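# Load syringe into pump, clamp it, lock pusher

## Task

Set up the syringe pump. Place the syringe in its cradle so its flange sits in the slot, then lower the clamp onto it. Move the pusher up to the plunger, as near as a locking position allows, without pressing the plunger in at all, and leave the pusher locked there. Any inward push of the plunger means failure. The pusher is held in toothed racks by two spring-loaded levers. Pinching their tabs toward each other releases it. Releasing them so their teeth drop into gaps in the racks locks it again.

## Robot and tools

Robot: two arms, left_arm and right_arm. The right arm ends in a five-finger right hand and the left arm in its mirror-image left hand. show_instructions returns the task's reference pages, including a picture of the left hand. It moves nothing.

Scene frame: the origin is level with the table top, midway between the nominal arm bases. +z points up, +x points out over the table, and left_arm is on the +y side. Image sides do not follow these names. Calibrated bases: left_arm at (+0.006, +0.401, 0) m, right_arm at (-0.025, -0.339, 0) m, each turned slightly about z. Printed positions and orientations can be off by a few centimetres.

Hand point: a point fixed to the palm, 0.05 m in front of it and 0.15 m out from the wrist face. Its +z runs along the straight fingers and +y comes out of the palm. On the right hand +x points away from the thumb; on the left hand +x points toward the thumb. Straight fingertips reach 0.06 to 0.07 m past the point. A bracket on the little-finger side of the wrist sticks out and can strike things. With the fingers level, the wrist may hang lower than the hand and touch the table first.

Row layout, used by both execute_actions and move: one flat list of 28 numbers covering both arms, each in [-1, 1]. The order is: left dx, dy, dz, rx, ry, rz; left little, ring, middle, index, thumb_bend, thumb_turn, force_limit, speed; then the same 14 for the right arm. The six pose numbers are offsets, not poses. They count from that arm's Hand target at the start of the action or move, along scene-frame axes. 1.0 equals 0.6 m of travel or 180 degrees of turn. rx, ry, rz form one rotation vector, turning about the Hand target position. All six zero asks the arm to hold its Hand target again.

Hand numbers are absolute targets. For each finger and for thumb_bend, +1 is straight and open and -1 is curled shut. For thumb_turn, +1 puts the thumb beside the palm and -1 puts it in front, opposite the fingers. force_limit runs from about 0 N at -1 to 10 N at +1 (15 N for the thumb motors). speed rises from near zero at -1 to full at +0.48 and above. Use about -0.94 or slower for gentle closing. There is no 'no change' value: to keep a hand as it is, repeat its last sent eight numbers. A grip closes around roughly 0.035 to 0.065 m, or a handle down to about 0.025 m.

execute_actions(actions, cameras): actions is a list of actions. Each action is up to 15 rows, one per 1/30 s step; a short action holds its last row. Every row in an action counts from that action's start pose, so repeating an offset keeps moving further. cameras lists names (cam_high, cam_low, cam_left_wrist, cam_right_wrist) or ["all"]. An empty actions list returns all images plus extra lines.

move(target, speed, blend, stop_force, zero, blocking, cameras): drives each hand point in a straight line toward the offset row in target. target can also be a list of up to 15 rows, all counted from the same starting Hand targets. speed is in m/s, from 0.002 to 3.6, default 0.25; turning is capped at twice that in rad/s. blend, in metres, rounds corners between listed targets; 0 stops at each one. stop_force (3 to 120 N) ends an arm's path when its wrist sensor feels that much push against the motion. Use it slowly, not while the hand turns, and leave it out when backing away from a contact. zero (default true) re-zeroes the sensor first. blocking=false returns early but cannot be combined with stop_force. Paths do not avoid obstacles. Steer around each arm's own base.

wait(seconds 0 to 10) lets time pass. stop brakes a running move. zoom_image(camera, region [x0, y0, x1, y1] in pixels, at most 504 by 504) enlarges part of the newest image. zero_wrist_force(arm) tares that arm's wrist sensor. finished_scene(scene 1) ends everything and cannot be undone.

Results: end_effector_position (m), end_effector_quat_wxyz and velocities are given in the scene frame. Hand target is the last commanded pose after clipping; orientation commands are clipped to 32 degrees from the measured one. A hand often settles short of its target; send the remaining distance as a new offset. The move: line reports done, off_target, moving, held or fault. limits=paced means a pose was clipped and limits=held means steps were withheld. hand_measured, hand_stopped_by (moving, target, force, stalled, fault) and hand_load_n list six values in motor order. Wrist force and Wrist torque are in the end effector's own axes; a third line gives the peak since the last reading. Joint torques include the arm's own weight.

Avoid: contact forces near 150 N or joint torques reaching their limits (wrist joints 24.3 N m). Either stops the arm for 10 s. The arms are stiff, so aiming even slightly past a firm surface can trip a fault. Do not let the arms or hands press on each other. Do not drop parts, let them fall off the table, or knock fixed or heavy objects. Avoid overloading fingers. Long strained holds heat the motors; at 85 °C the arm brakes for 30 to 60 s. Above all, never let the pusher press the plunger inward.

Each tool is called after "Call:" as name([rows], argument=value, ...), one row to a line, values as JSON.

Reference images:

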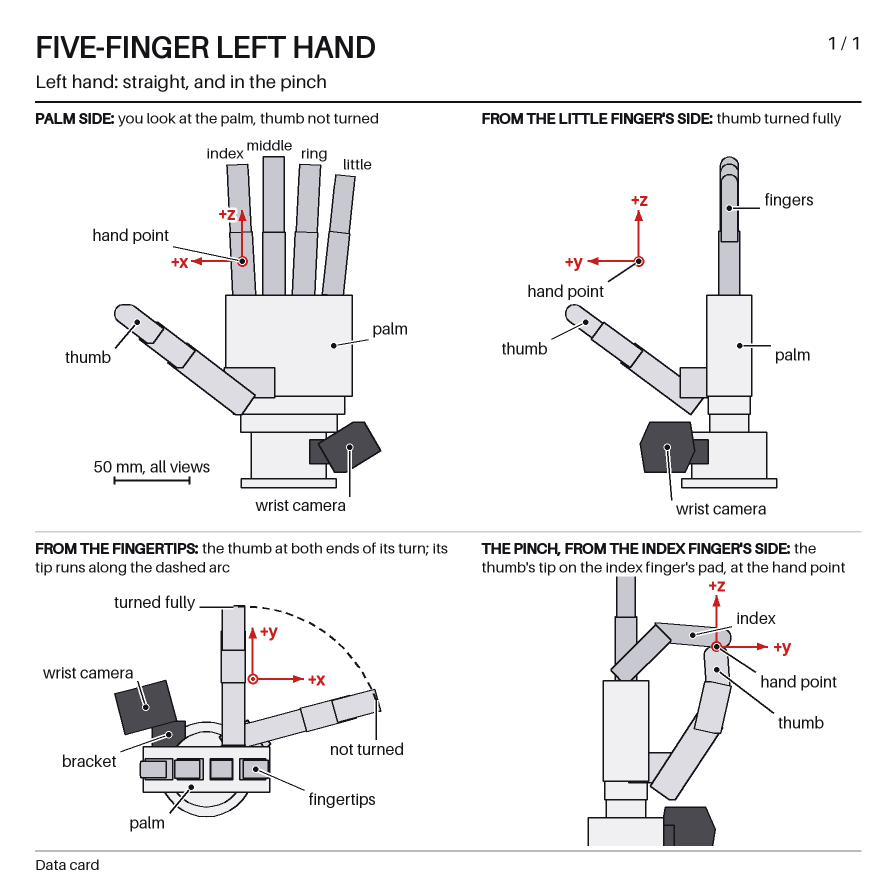

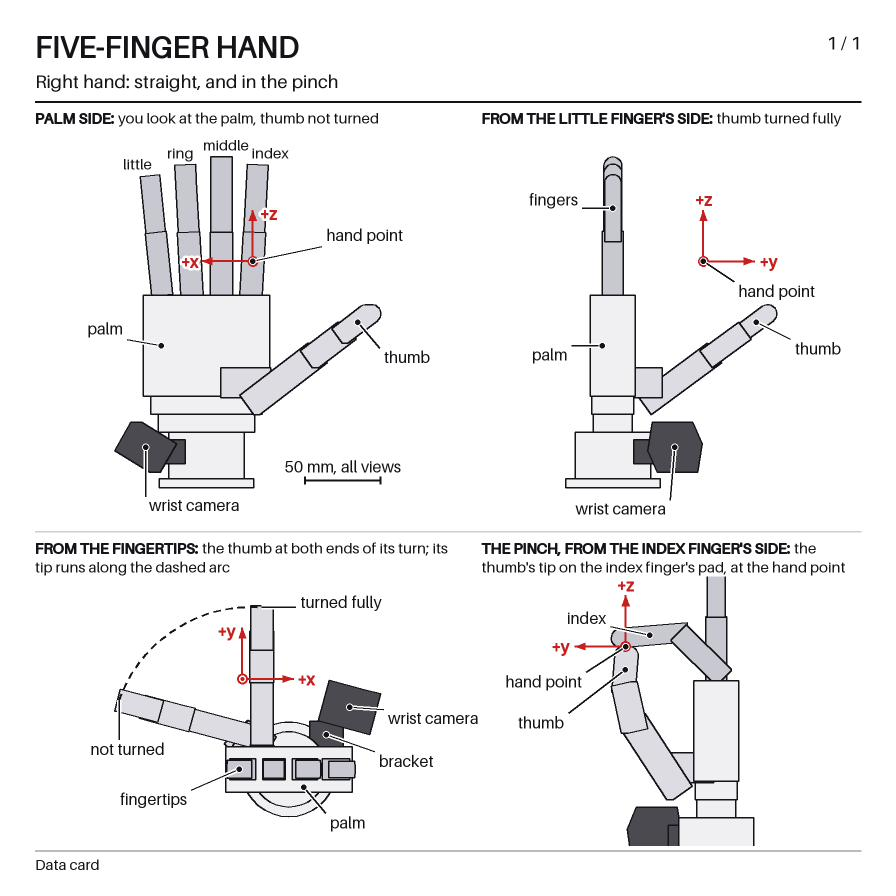

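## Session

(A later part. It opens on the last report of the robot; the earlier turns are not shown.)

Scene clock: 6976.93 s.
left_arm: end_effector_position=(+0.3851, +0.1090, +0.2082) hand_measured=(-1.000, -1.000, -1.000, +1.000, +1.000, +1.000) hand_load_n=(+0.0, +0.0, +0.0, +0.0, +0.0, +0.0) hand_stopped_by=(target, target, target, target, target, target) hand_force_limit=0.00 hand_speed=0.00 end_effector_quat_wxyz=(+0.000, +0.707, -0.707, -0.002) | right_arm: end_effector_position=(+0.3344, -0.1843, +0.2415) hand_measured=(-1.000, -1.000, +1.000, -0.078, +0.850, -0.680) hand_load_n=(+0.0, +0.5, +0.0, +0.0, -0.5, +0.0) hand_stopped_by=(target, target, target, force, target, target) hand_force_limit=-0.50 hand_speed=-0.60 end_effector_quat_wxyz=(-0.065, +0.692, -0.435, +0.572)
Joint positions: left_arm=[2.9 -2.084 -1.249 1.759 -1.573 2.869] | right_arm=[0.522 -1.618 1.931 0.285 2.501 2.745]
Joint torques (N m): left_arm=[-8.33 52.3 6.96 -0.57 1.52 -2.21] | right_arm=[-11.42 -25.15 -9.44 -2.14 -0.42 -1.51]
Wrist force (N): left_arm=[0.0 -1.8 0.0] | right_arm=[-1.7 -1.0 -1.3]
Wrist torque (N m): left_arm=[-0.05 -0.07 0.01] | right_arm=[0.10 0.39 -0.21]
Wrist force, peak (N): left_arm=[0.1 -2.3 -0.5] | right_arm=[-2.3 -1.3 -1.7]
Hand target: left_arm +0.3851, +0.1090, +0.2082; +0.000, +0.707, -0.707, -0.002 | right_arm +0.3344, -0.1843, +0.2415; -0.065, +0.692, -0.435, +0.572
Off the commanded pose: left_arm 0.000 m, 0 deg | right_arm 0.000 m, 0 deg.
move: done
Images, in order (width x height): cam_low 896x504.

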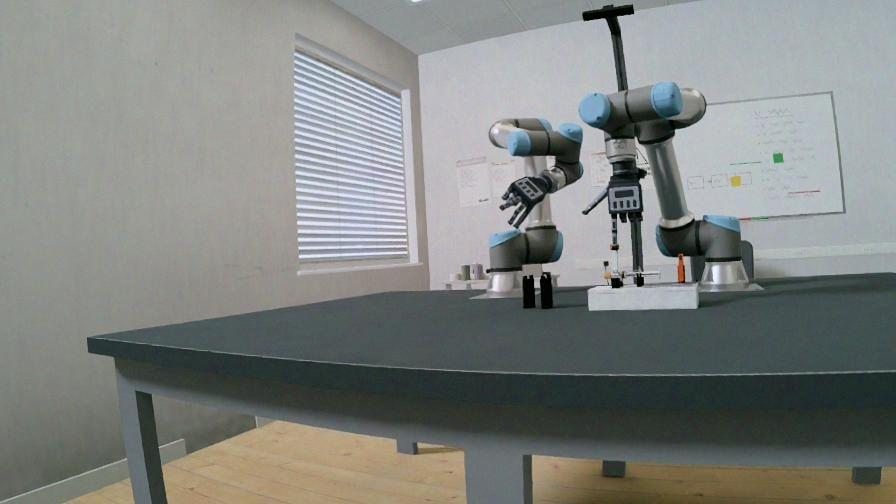

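Call:
move([
  [-0.036,0,-0.0087,0,0,0,-1,-1,-1,1,1,1,0,0,0,0,0,0,0,0,-1,-1,1,-0.3,0.85,-0.68,-0.5,-0.6],
  [-0.0522,0,-0.0178,0,0,0,-1,-1,-1,1,1,1,0,0,0,0,0,0,0,0,-1,-1,1,-0.3,0.85,-0.68,-0.5,-0.6],
], speed=0.015, stop_force=6, zero=false, cameras=["cam_low"])

Call:
zoom_image(camera="cam_low", region=[590, 220, 660, 290])

Scene clock: 6989.20 s.
left_arm: end_effector_position=(+0.3537, +0.1090, +0.1976) hand_measured=(-1.000, -1.000, -1.000, +1.000, +1.000, +1.000) hand_load_n=(+0.0, +0.0, +0.0, +0.0, +0.0, +0.0) hand_stopped_by=(target, target, target, target, target, target) hand_force_limit=0.00 hand_speed=0.00 end_effector_quat_wxyz=(+0.000, +0.707, -0.707, -0.002) | right_arm: end_effector_position=(+0.3344, -0.1843, +0.2415) hand_measured=(-1.000, -1.000, +1.000, -0.078, +0.850, -0.680) hand_load_n=(+0.0, +0.0, +0.0, +0.0, +0.0, +0.0) hand_stopped_by=(target, target, target, force, target, target) hand_force_limit=-0.50 hand_speed=-0.60 end_effector_quat_wxyz=(-0.065, +0.692, -0.435, +0.572)
Joint positions: left_arm=[2.882 -2.024 -1.368 1.818 -1.573 2.85] | right_arm=[0.522 -1.618 1.931 0.285 2.501 2.745]
Joint torques (N m): left_arm=[-8.61 50.07 6.38 -0.52 1.66 -2.22] | right_arm=[-10.45 -25.51 -9.15 -2.09 -0.23 -1.31]
Wrist force (N): left_arm=[-0.1 -1.6 -0.3] | right_arm=[-1.8 -0.9 -1.2]
Wrist torque (N m): left_arm=[-0.03 -0.05 0.00] | right_arm=[0.11 0.40 -0.22]
Wrist force, peak (N): left_arm=[-0.3 -2.6 -0.1] | right_arm=[-2.2 -1.1 -1.7]
Hand target: left_arm +0.3537, +0.1090, +0.1976; +0.000, +0.707, -0.707, -0.002 | right_arm +0.3344, -0.1843, +0.2415; -0.065, +0.692, -0.435, +0.572
Off the commanded pose: left_arm 0.000 m, 0 deg | right_arm 0.000 m, 0 deg.
move: done
Images, in order (width x height): cam_low 896x504.

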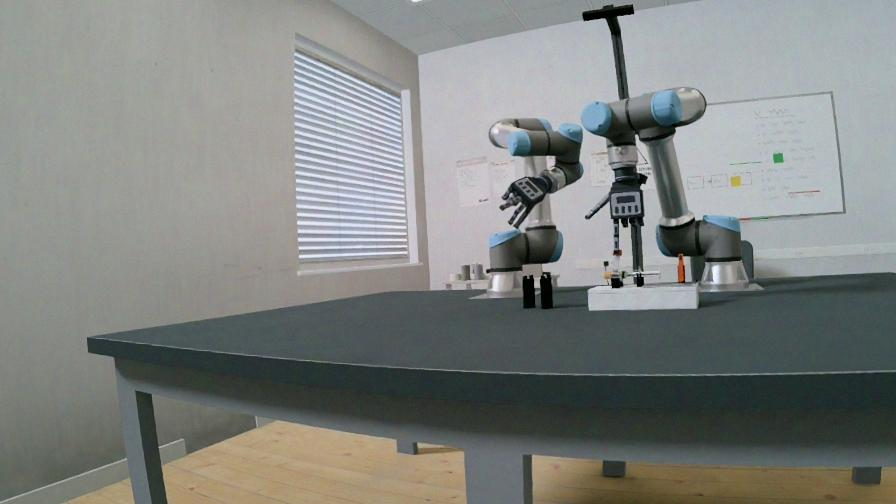

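Scaled by 7.200 from the camera's 896x504 image, which has a finer 1280x720 frame.

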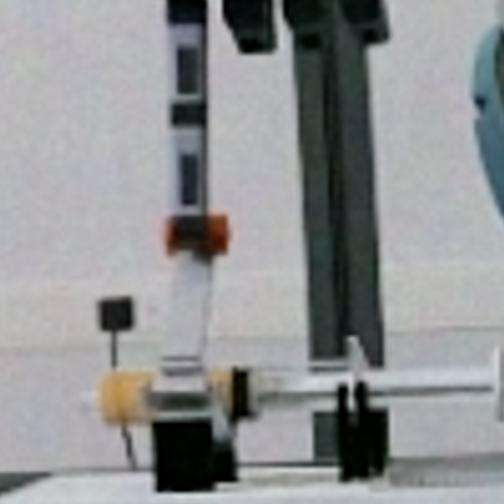

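Call:
move([
  [-0.0147,0.003,-0.0117,0,0,0,-1,-1,-1,1,1,1,0,0,0,0,0,0,0,0,-1,-1,1,-0.3,0.85,-0.68,-0.5,-0.6],
  [-0.0263,0.005,-0.0258,0,0,0,-1,-1,-1,1,1,1,0,0,0,0,0,0,0,0,-1,-1,1,-0.3,0.85,-0.68,-0.5,-0.6],
], speed=0.015, stop_force=6, zero=false, cameras=["cam_low"])

Call:
zoom_image(camera="cam_low", region=[590, 220, 660, 290])

Scene clock: 7001.87 s.
left_arm: end_effector_position=(+0.3380, +0.1120, +0.1821) hand_measured=(-1.000, -1.000, -1.000, +1.000, +1.000, +1.000) hand_load_n=(+0.0, +0.0, +0.0, +0.0, +0.0, +0.0) hand_stopped_by=(target, target, target, target, target, target) hand_force_limit=0.00 hand_speed=0.00 end_effector_quat_wxyz=(+0.000, +0.707, -0.707, -0.002) | right_arm: end_effector_position=(+0.3344, -0.1843, +0.2415) hand_measured=(-1.000, -1.000, +1.000, -0.078, +0.850, -0.680) hand_load_n=(+0.0, +0.0, +0.0, +0.0, +0.0, +0.5) hand_stopped_by=(target, target, target, force, target, target) hand_force_limit=-0.50 hand_speed=-0.60 end_effector_quat_wxyz=(-0.065, +0.692, -0.435, +0.572)
Joint positions: left_arm=[2.878 -1.999 -1.447 1.871 -1.573 2.847] | right_arm=[0.522 -1.618 1.931 0.285 2.501 2.745]
Joint torques (N m): left_arm=[-8.02 48.67 5.69 -0.45 0.56 -2.1] | right_arm=[-10.85 -25.67 -10.09 -1.98 -0.19 -1.33]
Wrist force (N): left_arm=[0.6 -1.6 -0.3] | right_arm=[-1.8 -1.0 -1.3]
Wrist torque (N m): left_arm=[-0.01 -0.11 0.04] | right_arm=[0.09 0.41 -0.21]
Wrist force, peak (N): left_arm=[0.3 -2.5 -0.3] | right_arm=[-2.3 -1.0 -1.6]
Hand target: left_arm +0.3380, +0.1120, +0.1821; +0.000, +0.707, -0.707, -0.002 | right_arm +0.3344, -0.1843, +0.2415; -0.065, +0.692, -0.435, +0.572
Off the commanded pose: left_arm 0.000 m, 0 deg | right_arm 0.000 m, 0 deg.
move: done
Images, in order (width x height): cam_low 896x504.

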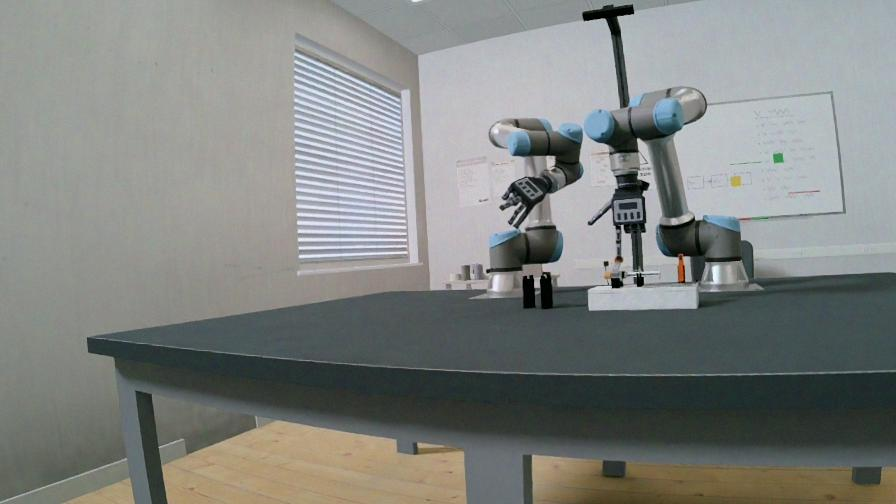

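Scaled by 7.200 from the camera's 896x504 image, which has a finer 1280x720 frame.

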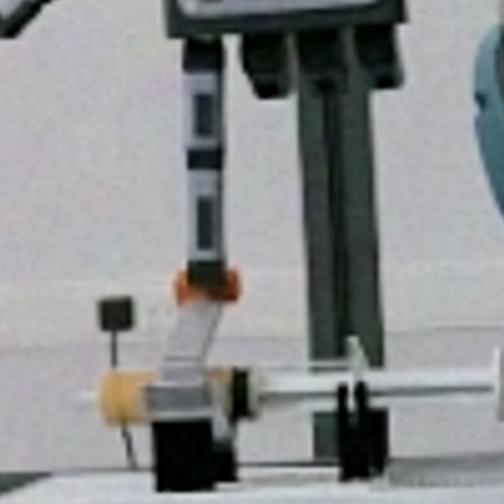

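Call:
move([
  [-0.005,0.002,-0.010,0,0,0,-1,-1,-1,1,1,1,0,0,0,0,0,0,0,0,-1,-1,1,-0.3,0.85,-0.68,-0.5,-0.6],
  [-0.010,0.003,-0.022,0,0,0,-1,-1,-1,1,1,1,0,0,0,0,0,0,0,0,-1,-1,1,-0.3,0.85,-0.68,-0.5,-0.6],
], speed=0.01, stop_force=6, zero=false, cameras=["cam_low"])

Call:
zoom_image(camera="cam_low", region=[590, 220, 660, 290])

Scene clock: 7013.40 s.
left_arm: end_effector_position=(+0.3320, +0.1138, +0.1689) hand_measured=(-1.000, -1.000, -1.000, +1.000, +1.000, +1.000) hand_load_n=(+0.0, +0.0, +0.0, +0.0, +0.0, +0.0) hand_stopped_by=(target, target, target, target, target, target) hand_force_limit=0.00 hand_speed=0.00 end_effector_quat_wxyz=(+0.000, +0.707, -0.707, -0.002) | right_arm: end_effector_position=(+0.3344, -0.1843, +0.2415) hand_measured=(-1.000, -1.000, +1.000, -0.078, +0.850, -0.680) hand_load_n=(+0.0, +0.0, +0.0, +0.0, +0.0, +0.5) hand_stopped_by=(target, target, target, force, target, target) hand_force_limit=-0.50 hand_speed=-0.60 end_effector_quat_wxyz=(-0.065, +0.692, -0.435, +0.572)
Joint positions: left_arm=[2.878 -1.995 -1.488 1.908 -1.573 2.847] | right_arm=[0.522 -1.618 1.931 0.285 2.501 2.745]
Joint torques (N m): left_arm=[-8.63 47.58 4.57 -0.54 0.1 -2.35] | right_arm=[-10.95 -24.96 -10.55 -2.05 -0.16 -1.35]
Wrist force (N): left_arm=[0.5 -1.8 -0.4] | right_arm=[-1.8 -1.1 -1.4]
Wrist torque (N m): left_arm=[0.02 -0.05 0.03] | right_arm=[0.08 0.40 -0.22]
Wrist force, peak (N): left_arm=[0.7 -2.3 -0.5] | right_arm=[-2.1 -1.2 -1.7]
Hand target: left_arm +0.3320, +0.1138, +0.1689; +0.000, +0.707, -0.707, -0.002 | right_arm +0.3344, -0.1843, +0.2415; -0.065, +0.692, -0.435, +0.572
Off the commanded pose: left_arm 0.000 m, 0 deg | right_arm 0.000 m, 0 deg.
move: done
Images, in order (width x height): cam_low 896x504.

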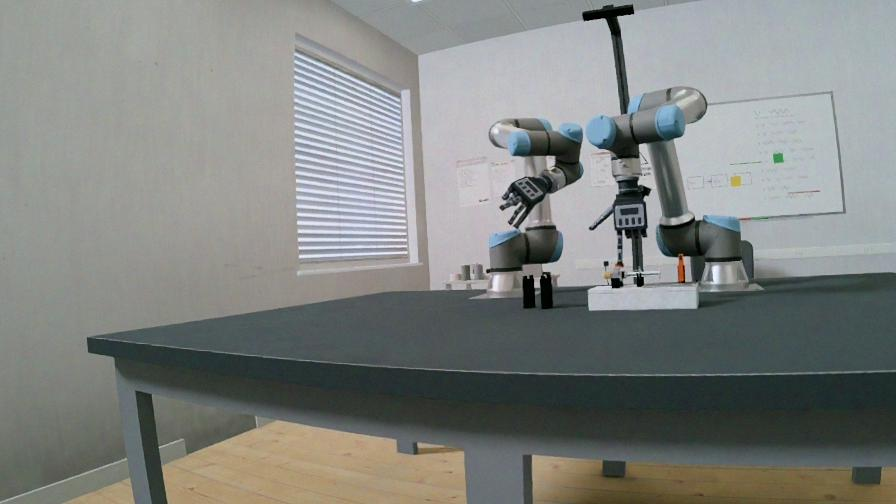

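Scaled by 7.200 from the camera's 896x504 image, which has a finer 1280x720 frame.

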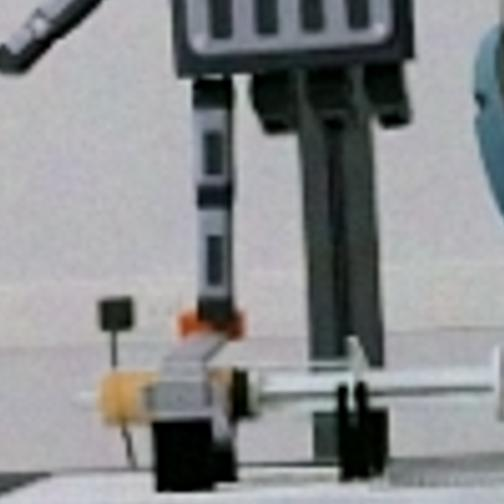

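Call:
move([
  [-0.002,0.001,-0.025,0,0,0,-1,-1,-1,1,1,1,0,0,0,0,0,0,0,0,-1,-1,1,-0.3,0.85,-0.68,-0.5,-0.6],
], speed=0.006, stop_force=5, zero=false, cameras=["cam_low"])

Call:
zoom_image(camera="cam_low", region=[590, 220, 660, 290])

Scene clock: 7028.63 s.
left_arm: end_effector_position=(+0.3312, +0.1141, +0.1594) hand_measured=(-1.000, -1.000, -1.000, +1.000, +1.000, +1.000) hand_load_n=(+0.0, +0.0, +0.0, +0.0, +0.0, +0.0) hand_stopped_by=(target, target, target, target, target, target) hand_force_limit=0.00 hand_speed=0.00 end_effector_quat_wxyz=(+0.000, +0.707, -0.707, -0.002) | right_arm: end_effector_position=(+0.3344, -0.1843, +0.2415) hand_measured=(-1.000, -1.000, +1.000, -0.078, +0.850, -0.680) hand_load_n=(+0.0, +0.0, +0.0, +0.0, +0.0, +0.0) hand_stopped_by=(target, target, target, force, target, target) hand_force_limit=-0.50 hand_speed=-0.60 end_effector_quat_wxyz=(-0.065, +0.692, -0.435, +0.572)
Joint positions: left_arm=[2.878 -2 -1.506 1.931 -1.573 2.847] | right_arm=[0.522 -1.618 1.931 0.285 2.501 2.745]
Joint torques (N m): left_arm=[6.34 45.21 26.75 -3.85 -0.27 1.74] | right_arm=[-10.49 -25.5 -10.38 -2.08 -0.01 -1.35]
Wrist force (N): left_arm=[0.0 0.2 -5.7] | right_arm=[-1.7 -0.8 -1.4]
Wrist torque (N m): left_arm=[0.28 -0.06 -0.02] | right_arm=[0.13 0.39 -0.20]
Wrist force, peak (N): left_arm=[0.0 -0.1 -9.3] | right_arm=[-2.2 -1.1 -1.6]
Hand target: left_arm +0.3312, +0.1141, +0.1594; +0.000, +0.707, -0.707, -0.002 (not the last commanded pose) | right_arm +0.3344, -0.1843, +0.2415; -0.065, +0.692, -0.435, +0.572
Off the commanded pose: left_arm 0.006 m, 0 deg | right_arm 0.000 m, 0 deg.
move: contact (left_arm)
Images, in order (width x height): cam_low 896x504.

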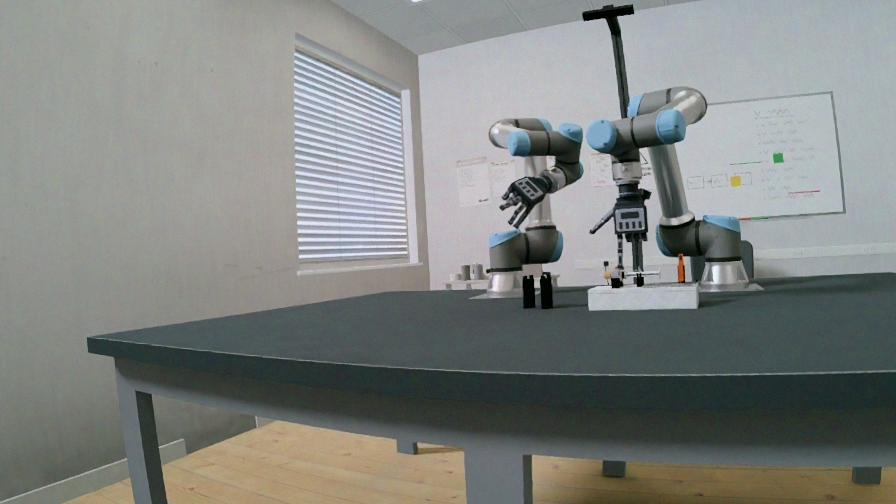

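Scaled by 7.200 from the camera's 896x504 image, which has a finer 1280x720 frame.

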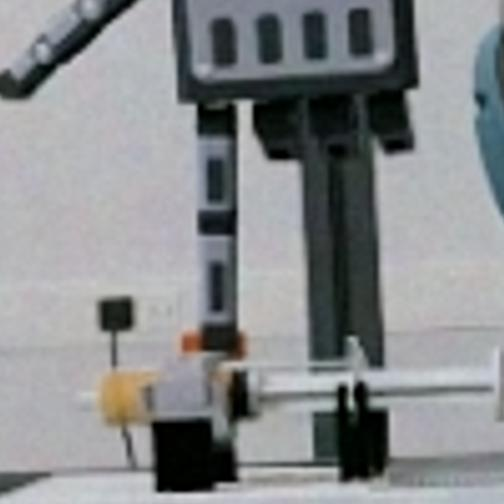

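Call:
move(target=[0.0,0,0.2,0,0,0,-1,-1,-1,1,1,1,0,0,0,0,0,0,0,0,-1,-1,1,-0.3,0.85,-0.68,-0.5,-0.6], speed=0.08, cameras=["cam_low","cam_high","cam_left_wrist"])

Call:
zoom_image(camera="cam_low", region=[590, 220, 660, 290])

Call:
zoom_image(camera="cam_high", region=[450, 190, 570, 270])

Scene clock: 7043.40 s.
left_arm: end_effector_position=(+0.3312, +0.1142, +0.2794) hand_measured=(-1.000, -1.000, -1.000, +1.000, +1.000, +1.000) hand_load_n=(+0.0, +0.5, +0.0, +0.0, +0.0, +0.0) hand_stopped_by=(target, target, target, target, target, target) hand_force_limit=0.00 hand_speed=0.00 end_effector_quat_wxyz=(+0.000, +0.707, -0.707, -0.002) | right_arm: end_effector_position=(+0.3344, -0.1843, +0.2415) hand_measured=(-1.000, -1.000, +1.000, -0.078, +0.850, -0.680) hand_load_n=(+0.0, +0.0, +0.0, +0.0, +0.0, +0.0) hand_stopped_by=(target, target, target, force, target, target) hand_force_limit=-0.50 hand_speed=-0.60 end_effector_quat_wxyz=(-0.065, +0.692, -0.435, +0.572)
Joint positions: left_arm=[2.879 -1.937 -1.281 1.644 -1.573 2.847] | right_arm=[0.522 -1.618 1.931 0.285 2.501 2.745]
Joint torques (N m): left_arm=[-3.24 33.89 29.37 -4.04 -1.07 -0.94] | right_arm=[-10.47 -25.04 -11.03 -1.94 0.01 -1.33]
Wrist force (N): left_arm=[-0.3 -0.6 0.3] | right_arm=[-2.0 -1.1 -1.4]
Wrist torque (N m): left_arm=[-0.10 -0.01 -0.01] | right_arm=[0.08 0.44 -0.24]
Wrist force, peak (N): left_arm=[0.0 0.0 -5.6] | right_arm=[-2.3 -1.2 -1.7]
Hand target: left_arm +0.3312, +0.1141, +0.2794; +0.000, +0.707, -0.707, -0.002 | right_arm +0.3344, -0.1843, +0.2415; -0.065, +0.692, -0.435, +0.572
Off the commanded pose: left_arm 0.000 m, 0 deg | right_arm 0.000 m, 0 deg.
move: done
Images, in order (width x height): cam_high 896x504, cam_low 896x504, cam_left_wrist 672x504.

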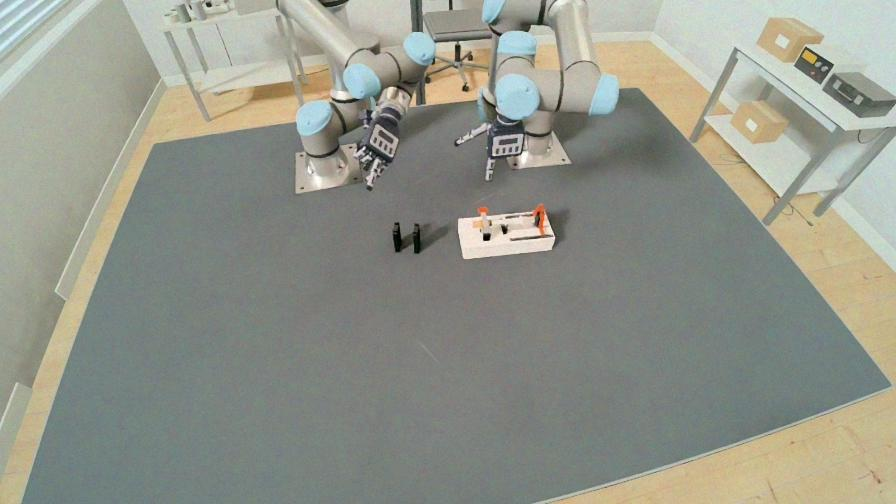

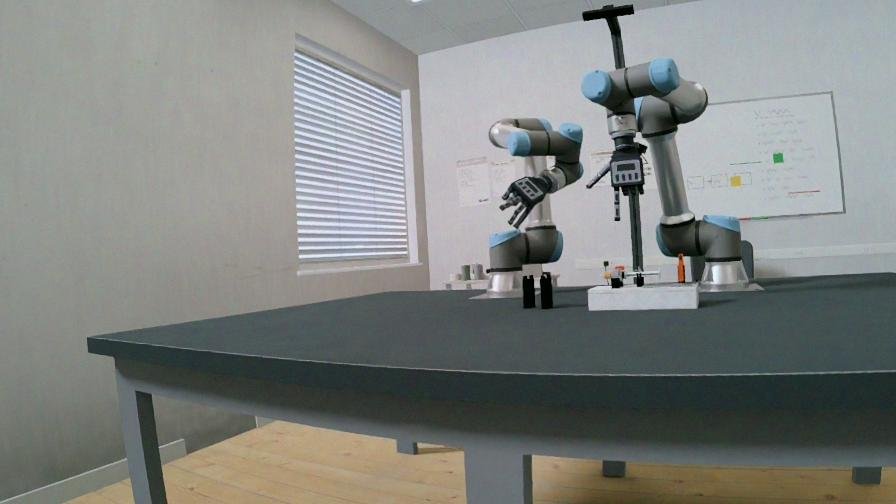

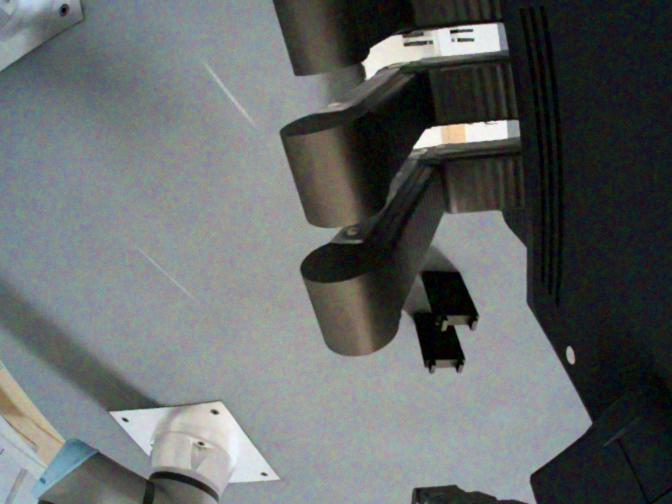

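Scaled by 7.200 from the camera's 896x504 image, which has a finer 1280x720 frame.

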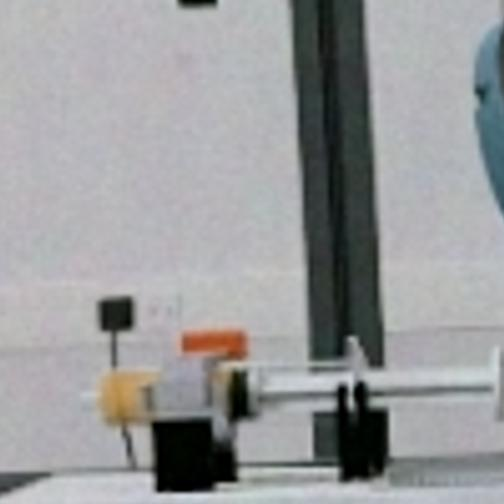

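Scaled by 4.200 from the camera's 896x504 image, which has a finer 1280x720 frame.

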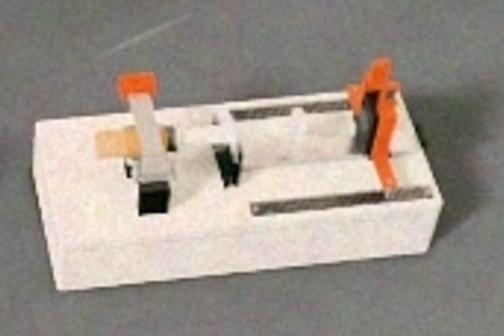

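Call:
move([
  [0.165,0.22,0,0,0,0,1,1,1,1,1,1,0,0,0,0,0,0,0,0,-1,-1,1,-0.3,0.85,-0.68,-0.5,-0.6],
], speed=0.12, cameras=["cam_left_wrist"])

Scene clock: 7104.63 s.
left_arm: end_effector_position=(+0.4301, +0.2461, +0.2794) hand_measured=(+1.000, +1.000, +1.000, +1.000, +1.000, +1.000) hand_load_n=(+0.0, +0.0, +0.0, +0.0, +0.0, +0.0) hand_stopped_by=(target, target, target, target, target, target) hand_force_limit=0.00 hand_speed=0.00 end_effector_quat_wxyz=(+0.000, +0.707, -0.707, -0.002) | right_arm: end_effector_position=(+0.3344, -0.1843, +0.2415) hand_measured=(-1.000, -1.000, +1.000, -0.078, +0.850, -0.680) hand_load_n=(+0.0, +0.0, +0.0, +0.0, +0.0, +0.5) hand_stopped_by=(target, target, target, force, target, target) hand_force_limit=-0.50 hand_speed=-0.60 end_effector_quat_wxyz=(-0.065, +0.692, -0.435, +0.572)
Joint positions: left_arm=[3.191 -2.035 -1.141 1.602 -1.574 3.16] | right_arm=[0.522 -1.618 1.931 0.285 2.501 2.745]
Joint torques (N m): left_arm=[8.83 30.41 29.15 -4.36 1.45 2.07] | right_arm=[-10.86 -24.85 -10.56 -1.85 0.15 -1.18]
Wrist force (N): left_arm=[0.2 -0.4 0.6] | right_arm=[-1.8 -0.9 -1.6]
Wrist torque (N m): left_arm=[-0.09 -0.06 -0.08] | right_arm=[0.13 0.42 -0.22]
Wrist force, peak (N): left_arm=[-0.3 -1.1 0.3] | right_arm=[-2.2 -1.3 -1.5]
Hand target: left_arm +0.4302, +0.2461, +0.2794; +0.000, +0.707, -0.707, -0.002 | right_arm +0.3344, -0.1843, +0.2415; -0.065, +0.692, -0.435, +0.572
Off the commanded pose: left_arm 0.000 m, 0 deg | right_arm 0.000 m, 0 deg.
move: done
Images, in order (width x height): cam_left_wrist 672x504.

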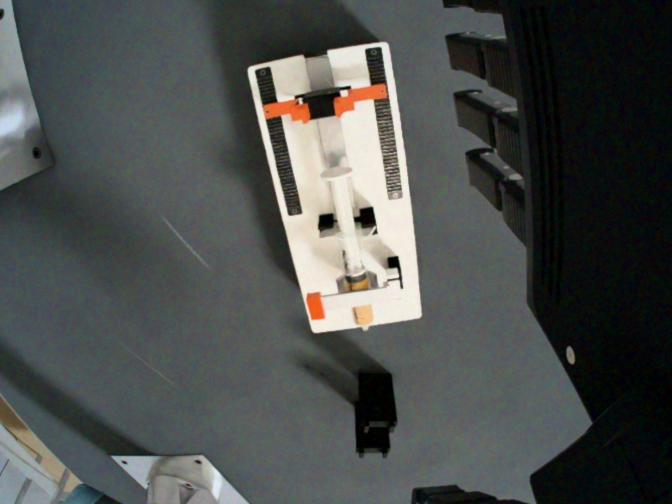

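Excellent view. Zoom.

Call:
zoom_image(camera="cam_left_wrist", region=[240, 40, 420, 175])

Call:
zoom_image(camera="cam_left_wrist", region=[280, 200, 430, 340])

Scaled by 2.800 from the camera's 672x504 image, which has a finer 960x720 frame.

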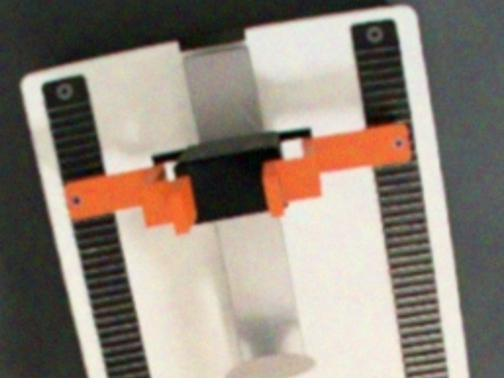

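Scaled by 3.360 from the camera's 672x504 image, which has a finer 960x720 frame.

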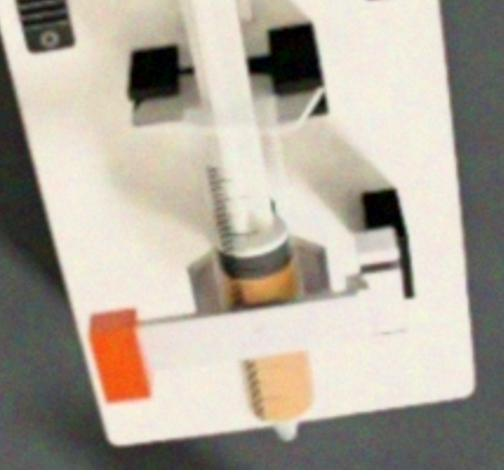

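Call:
execute_actions(actions=[], cameras=["cam_low","cam_high","cam_left_wrist"])

Call:
zoom_image(camera="cam_low", region=[640, 235, 710, 305])

Call:
zoom_image(camera="cam_high", region=[520, 195, 565, 250])

Scene clock: 7122.30 s.
left_arm: end_effector_position=(+0.4302, +0.2461, +0.2794) hand_measured=(+1.000, +1.000, +1.000, +1.000, +1.000, +1.000) hand_load_n=(+0.0, +0.0, +0.0, +0.0, +0.0, +0.0) hand_stopped_by=(target, target, target, target, target, target) hand_force_limit=0.00 hand_speed=0.00 end_effector_quat_wxyz=(+0.000, +0.707, -0.707, -0.002) | right_arm: end_effector_position=(+0.3344, -0.1843, +0.2415) hand_measured=(-1.000, -1.000, +1.000, -0.078, +0.850, -0.680) hand_load_n=(+0.0, +0.0, +0.0, +0.0, +0.0, +0.0) hand_stopped_by=(target, target, target, force, target, target) hand_force_limit=-0.50 hand_speed=-0.60 end_effector_quat_wxyz=(-0.065, +0.692, -0.435, +0.572)
Joint positions: left_arm=[3.192 -2.035 -1.141 1.602 -1.574 3.16] | right_arm=[0.522 -1.618 1.931 0.285 2.501 2.745]
Joint velocities: within noise
Joint torques (N m): left_arm=[8.71 29.47 29.66 -4.32 1.29 2.1] | right_arm=[-10.64 -25.32 -10.95 -2.08 0.18 -1.24]
Motor temperatures (°C): left_arm=[26 29 25 36 36 28] | right_arm=[26 32 26 32 35 32]
Wrist force (N): left_arm=[0.2 -0.2 0.3] | right_arm=[-1.9 -0.8 -1.4]
Wrist torque (N m): left_arm=[-0.06 -0.09 -0.07] | right_arm=[0.12 0.43 -0.21]
Wrist force, peak (N): left_arm=[0.4 -0.8 0.4] | right_arm=[-2.3 -0.8 -1.8]
Hand target: left_arm +0.4302, +0.2461, +0.2794; +0.000, +0.707, -0.707, -0.002 | right_arm +0.3344, -0.1843, +0.2415; -0.065, +0.692, -0.435, +0.572
Off the commanded pose: left_arm 0.000 m, 0 deg | right_arm 0.000 m, 0 deg.
Images, in order (width x height): cam_high 896x504, cam_low 896x504, cam_left_wrist 672x504.

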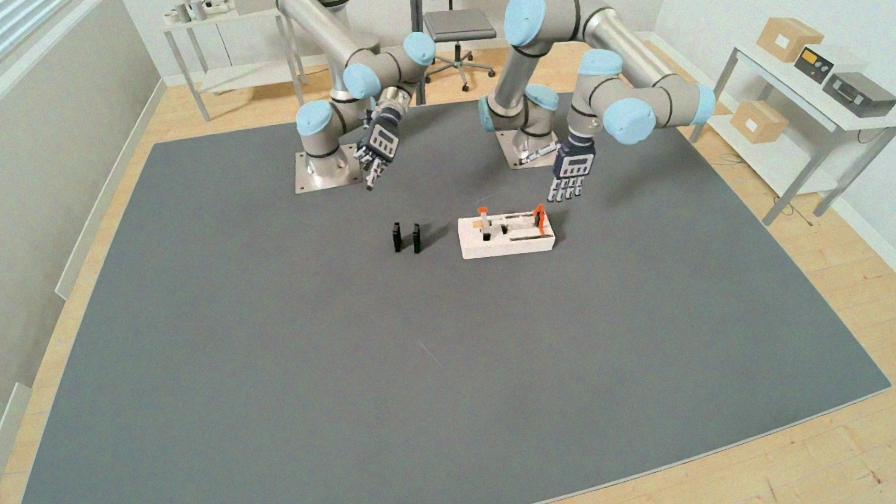

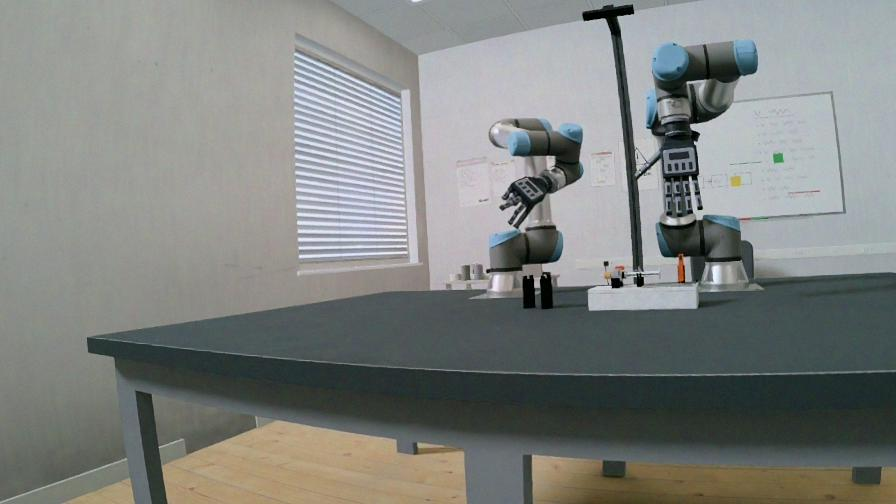

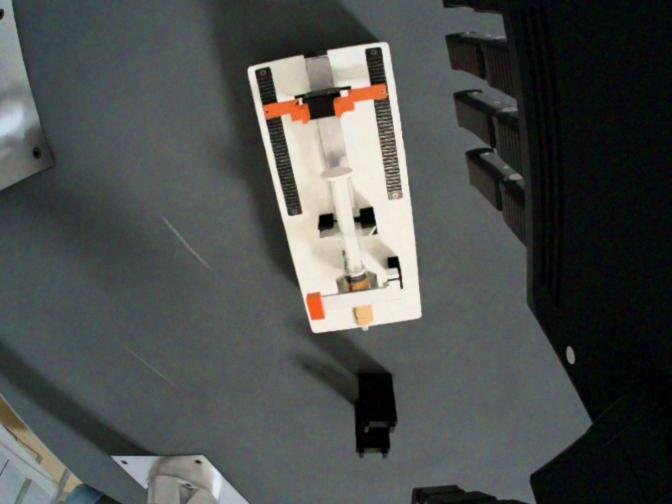

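Scaled by 7.200 from the camera's 896x504 image, which has a finer 1280x720 frame.

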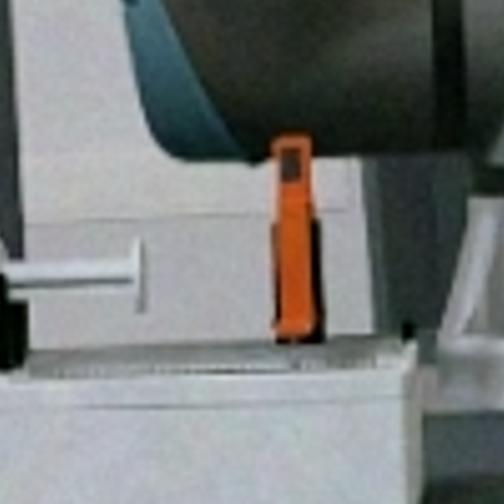

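Scaled by 9.164 from the camera's 896x504 image, which has a finer 1280x720 frame.

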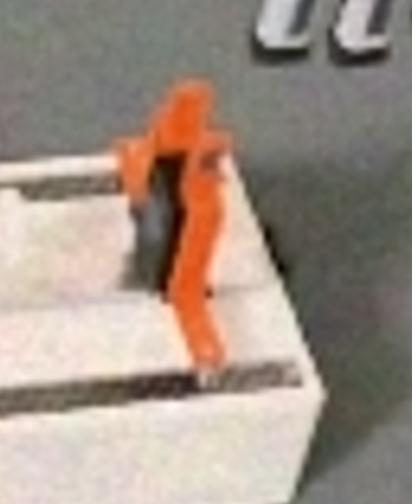

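Call:
move([
  [0.0,-0.1667,0,0,0,0,1,1,1,1,1,1,0,0,0,0,0,0,0,0,-1,-1,1,-0.3,0.85,-0.68,-0.5,-0.6],
], speed=0.12, cameras=["cam_left_wrist"])

Call:
zoom_image(camera="cam_left_wrist", region=[180, 0, 360, 135])

Scene clock: 7205.33 s.
left_arm: end_effector_position=(+0.4302, +0.1462, +0.2794) hand_measured=(+1.000, +1.000, +1.000, +1.000, +1.000, +1.000) hand_load_n=(+0.0, +0.0, +0.0, -0.5, +0.0, +0.0) hand_stopped_by=(target, target, target, target, target, target) hand_force_limit=0.00 hand_speed=0.00 end_effector_quat_wxyz=(+0.000, +0.707, -0.707, -0.002) | right_arm: end_effector_position=(+0.3344, -0.1843, +0.2415) hand_measured=(-1.000, -1.000, +1.000, -0.078, +0.850, -0.680) hand_load_n=(+0.0, +0.0, +0.0, +0.0, +0.0, +0.0) hand_stopped_by=(target, target, target, force, target, target) hand_force_limit=-0.50 hand_speed=-0.60 end_effector_quat_wxyz=(-0.065, +0.692, -0.435, +0.572)
Joint positions: left_arm=[2.992 -2.128 -0.998 1.552 -1.573 2.961] | right_arm=[0.522 -1.618 1.931 0.285 2.501 2.745]
Joint torques (N m): left_arm=[-7.39 33.61 30.16 -4.34 -1.35 -2.28] | right_arm=[-10.78 -25.81 -11.62 -2 0.22 -1.14]
Wrist force (N): left_arm=[0.1 -0.3 0.2] | right_arm=[-1.7 -0.8 -1.2]
Wrist torque (N m): left_arm=[-0.04 -0.07 0.00] | right_arm=[0.10 0.39 -0.21]
Wrist force, peak (N): left_arm=[0.8 -0.8 0.4] | right_arm=[-2.0 -1.2 -1.9]
Hand target: left_arm +0.4302, +0.1461, +0.2794; +0.000, +0.707, -0.707, -0.002 | right_arm +0.3344, -0.1843, +0.2415; -0.065, +0.692, -0.435, +0.572
Off the commanded pose: left_arm 0.000 m, 0 deg | right_arm 0.000 m, 0 deg.
move: done
Images, in order (width x height): cam_left_wrist 672x504.

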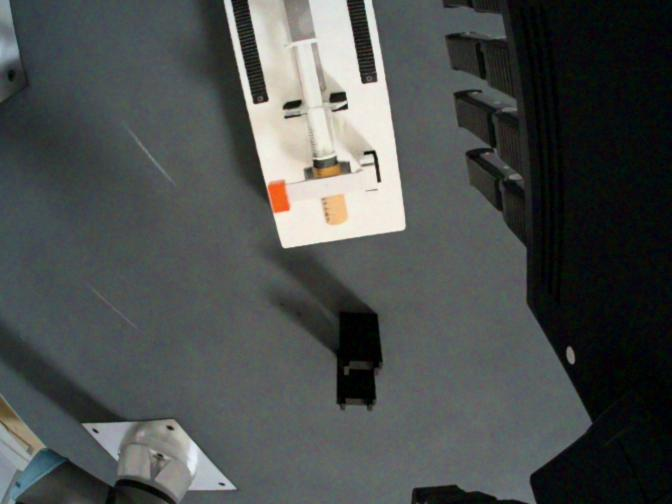

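Scaled by 2.800 from the camera's 672x504 image, which has a finer 960x720 frame.

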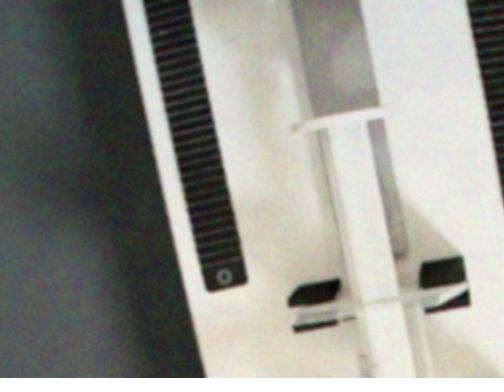

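Call:
move([
  [0.0,0.3,0,0,0,0,1,1,1,1,1,1,0,0,0,0,0,0,0,0,-1,-1,1,-0.3,0.85,-0.68,-0.5,-0.6],
], speed=0.15, cameras=["cam_left_wrist"])

Call:
zoom_image(camera="cam_left_wrist", region=[260, 150, 440, 285])

Scene clock: 7216.57 s.
left_arm: end_effector_position=(+0.4302, +0.3260, +0.2794) hand_measured=(+1.000, +1.000, +1.000, +1.000, +1.000, +1.000) hand_load_n=(+0.0, +0.0, +0.0, +0.0, +0.0, +0.0) hand_stopped_by=(target, target, target, target, target, target) hand_force_limit=0.00 hand_speed=0.00 end_effector_quat_wxyz=(+0.000, +0.707, -0.707, -0.002) | right_arm: end_effector_position=(+0.3344, -0.1843, +0.2415) hand_measured=(-1.000, -1.000, +1.000, -0.078, +0.850, -0.680) hand_load_n=(+0.0, +0.5, +0.0, +0.0, +0.0, +0.0) hand_stopped_by=(target, target, target, force, target, target) hand_force_limit=-0.50 hand_speed=-0.60 end_effector_quat_wxyz=(-0.065, +0.692, -0.435, +0.572)
Joint positions: left_arm=[3.359 -1.998 -1.194 1.619 -1.574 3.328] | right_arm=[0.522 -1.618 1.931 0.285 2.501 2.745]
Joint torques (N m): left_arm=[8.81 49.06 5.91 -0.41 1.32 2.08] | right_arm=[-11.11 -24.97 -11.4 -1.89 0.39 -1.21]
Wrist force (N): left_arm=[0.2 -0.6 0.0] | right_arm=[-1.7 -1.2 -1.4]
Wrist torque (N m): left_arm=[-0.10 -0.08 -0.06] | right_arm=[0.06 0.40 -0.22]
Wrist force, peak (N): left_arm=[1.2 -0.5 0.2] | right_arm=[-2.3 -0.9 -1.7]
Hand target: left_arm +0.4302, +0.3261, +0.2794; +0.000, +0.707, -0.707, -0.002 | right_arm +0.3344, -0.1843, +0.2415; -0.065, +0.692, -0.435, +0.572
Off the commanded pose: left_arm 0.000 m, 0 deg | right_arm 0.000 m, 0 deg.
move: done
Images, in order (width x height): cam_left_wrist 672x504.

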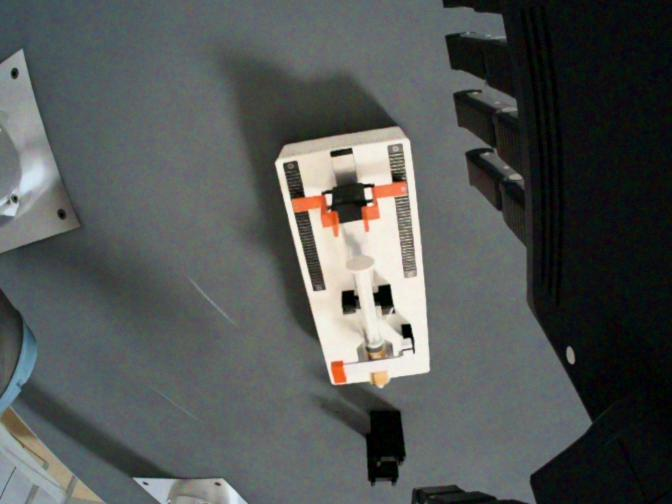

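Scaled by 2.800 from the camera's 672x504 image, which has a finer 960x720 frame.

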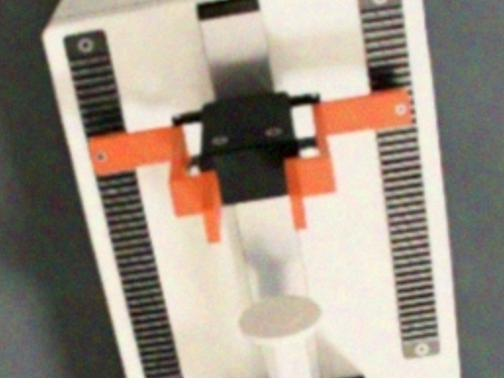

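Call:
zoom_image(camera="cam_left_wrist", region=[375, 180, 435, 285])

Call:
zoom_image(camera="cam_left_wrist", region=[280, 195, 340, 300])

Call:
zoom_image(camera="cam_left_wrist", region=[310, 170, 390, 280])

Scaled by 4.800 from the camera's 672x504 image, which has a finer 960x720 frame.

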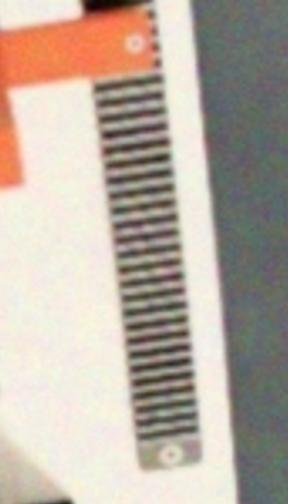

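Scaled by 4.800 from the camera's 672x504 image, which has a finer 960x720 frame.

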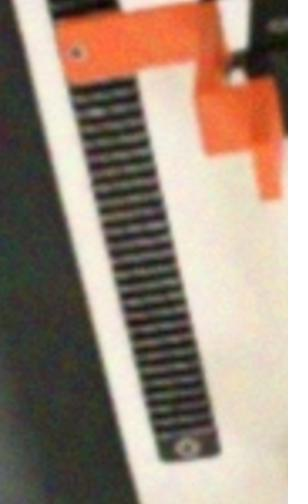

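Scaled by 4.582 from the camera's 672x504 image, which has a finer 960x720 frame.

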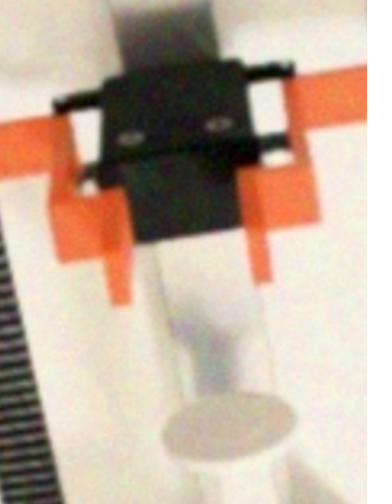

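Call:
move([
  [0.0,0.2567,0.0333,-0.139,0,0,1,1,1,1,1,1,0,0,0,0,0,0,0,0,-1,-1,1,-0.3,0.85,-0.68,-0.5,-0.6],
], speed=0.15, cameras=["cam_left_wrist","cam_high"])

Scene clock: 7422.33 s.
left_arm: end_effector_position=(+0.4302, +0.4801, +0.2994) hand_measured=(+1.000, +1.000, +1.000, +1.000, +1.000, +1.000) hand_load_n=(+0.0, +0.0, +0.0, +0.0, +0.0, +0.0) hand_stopped_by=(target, target, target, target, target, target) hand_force_limit=0.00 hand_speed=0.00 end_effector_quat_wxyz=(+0.153, +0.690, -0.691, +0.151) | right_arm: end_effector_position=(+0.3344, -0.1843, +0.2415) hand_measured=(-1.000, -1.000, +1.000, -0.078, +0.850, -0.680) hand_load_n=(+0.0, +0.0, +0.0, +0.0, +0.0, +0.0) hand_stopped_by=(target, target, target, force, target, target) hand_force_limit=-0.50 hand_speed=-0.60 end_effector_quat_wxyz=(-0.065, +0.692, -0.435, +0.572)
Joint positions: left_arm=[3.841 -2.109 -1.139 1.396 -1.236 3.858] | right_arm=[0.522 -1.618 1.931 0.285 2.501 2.745]
Joint torques (N m): left_arm=[9.63 31.83 29.23 -4.61 1.89 2.07] | right_arm=[-11.15 -24.75 -11.07 -1.96 0.45 -1.08]
Wrist force (N): left_arm=[0.6 -0.6 0.1] | right_arm=[-2.1 -0.8 -1.9]
Wrist torque (N m): left_arm=[-0.07 -0.15 -0.14] | right_arm=[0.15 0.47 -0.23]
Wrist force, peak (N): left_arm=[0.1 -1.1 0.3] | right_arm=[-2.5 -1.0 -1.4]
Hand target: left_arm +0.4302, +0.4801, +0.2994; +0.153, +0.690, -0.691, +0.151 | right_arm +0.3344, -0.1843, +0.2415; -0.065, +0.692, -0.435, +0.572
Off the commanded pose: left_arm 0.000 m, 0 deg | right_arm 0.000 m, 0 deg.
move: done
Images, in order (width x height): cam_high 896x504, cam_left_wrist 672x504.

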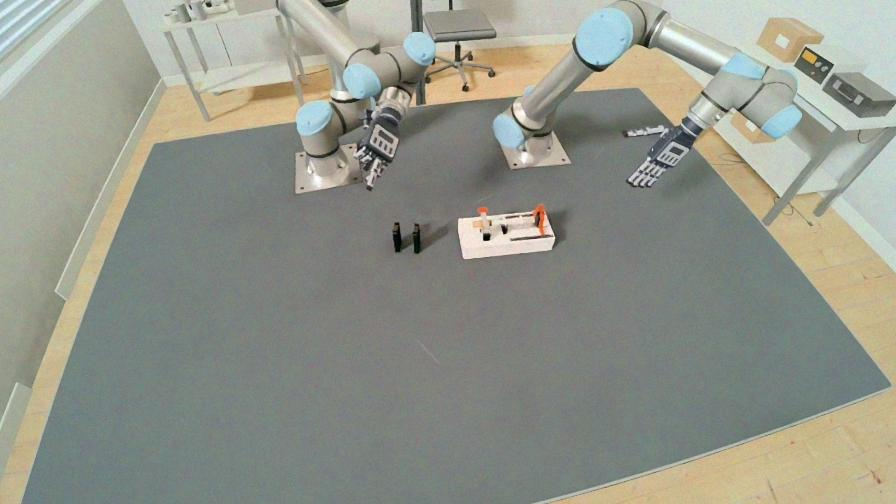

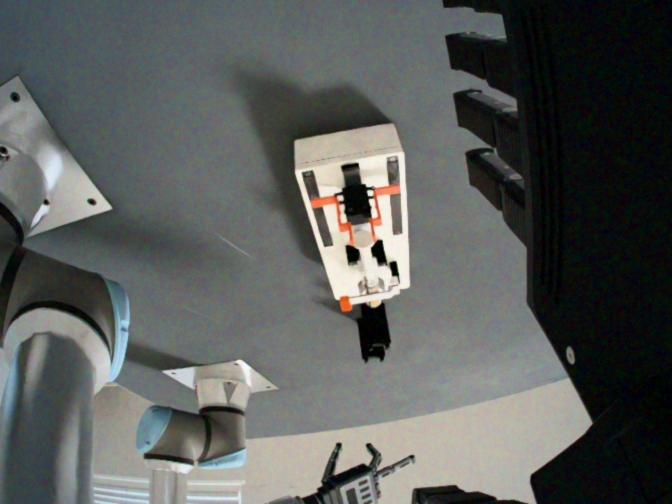

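Call:
zoom_image(camera="cam_left_wrist", region=[290, 150, 410, 250])

Scaled by 4.200 from the camera's 672x504 image, which has a finer 960x720 frame.

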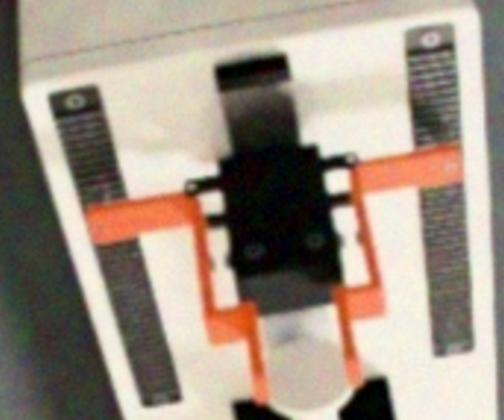

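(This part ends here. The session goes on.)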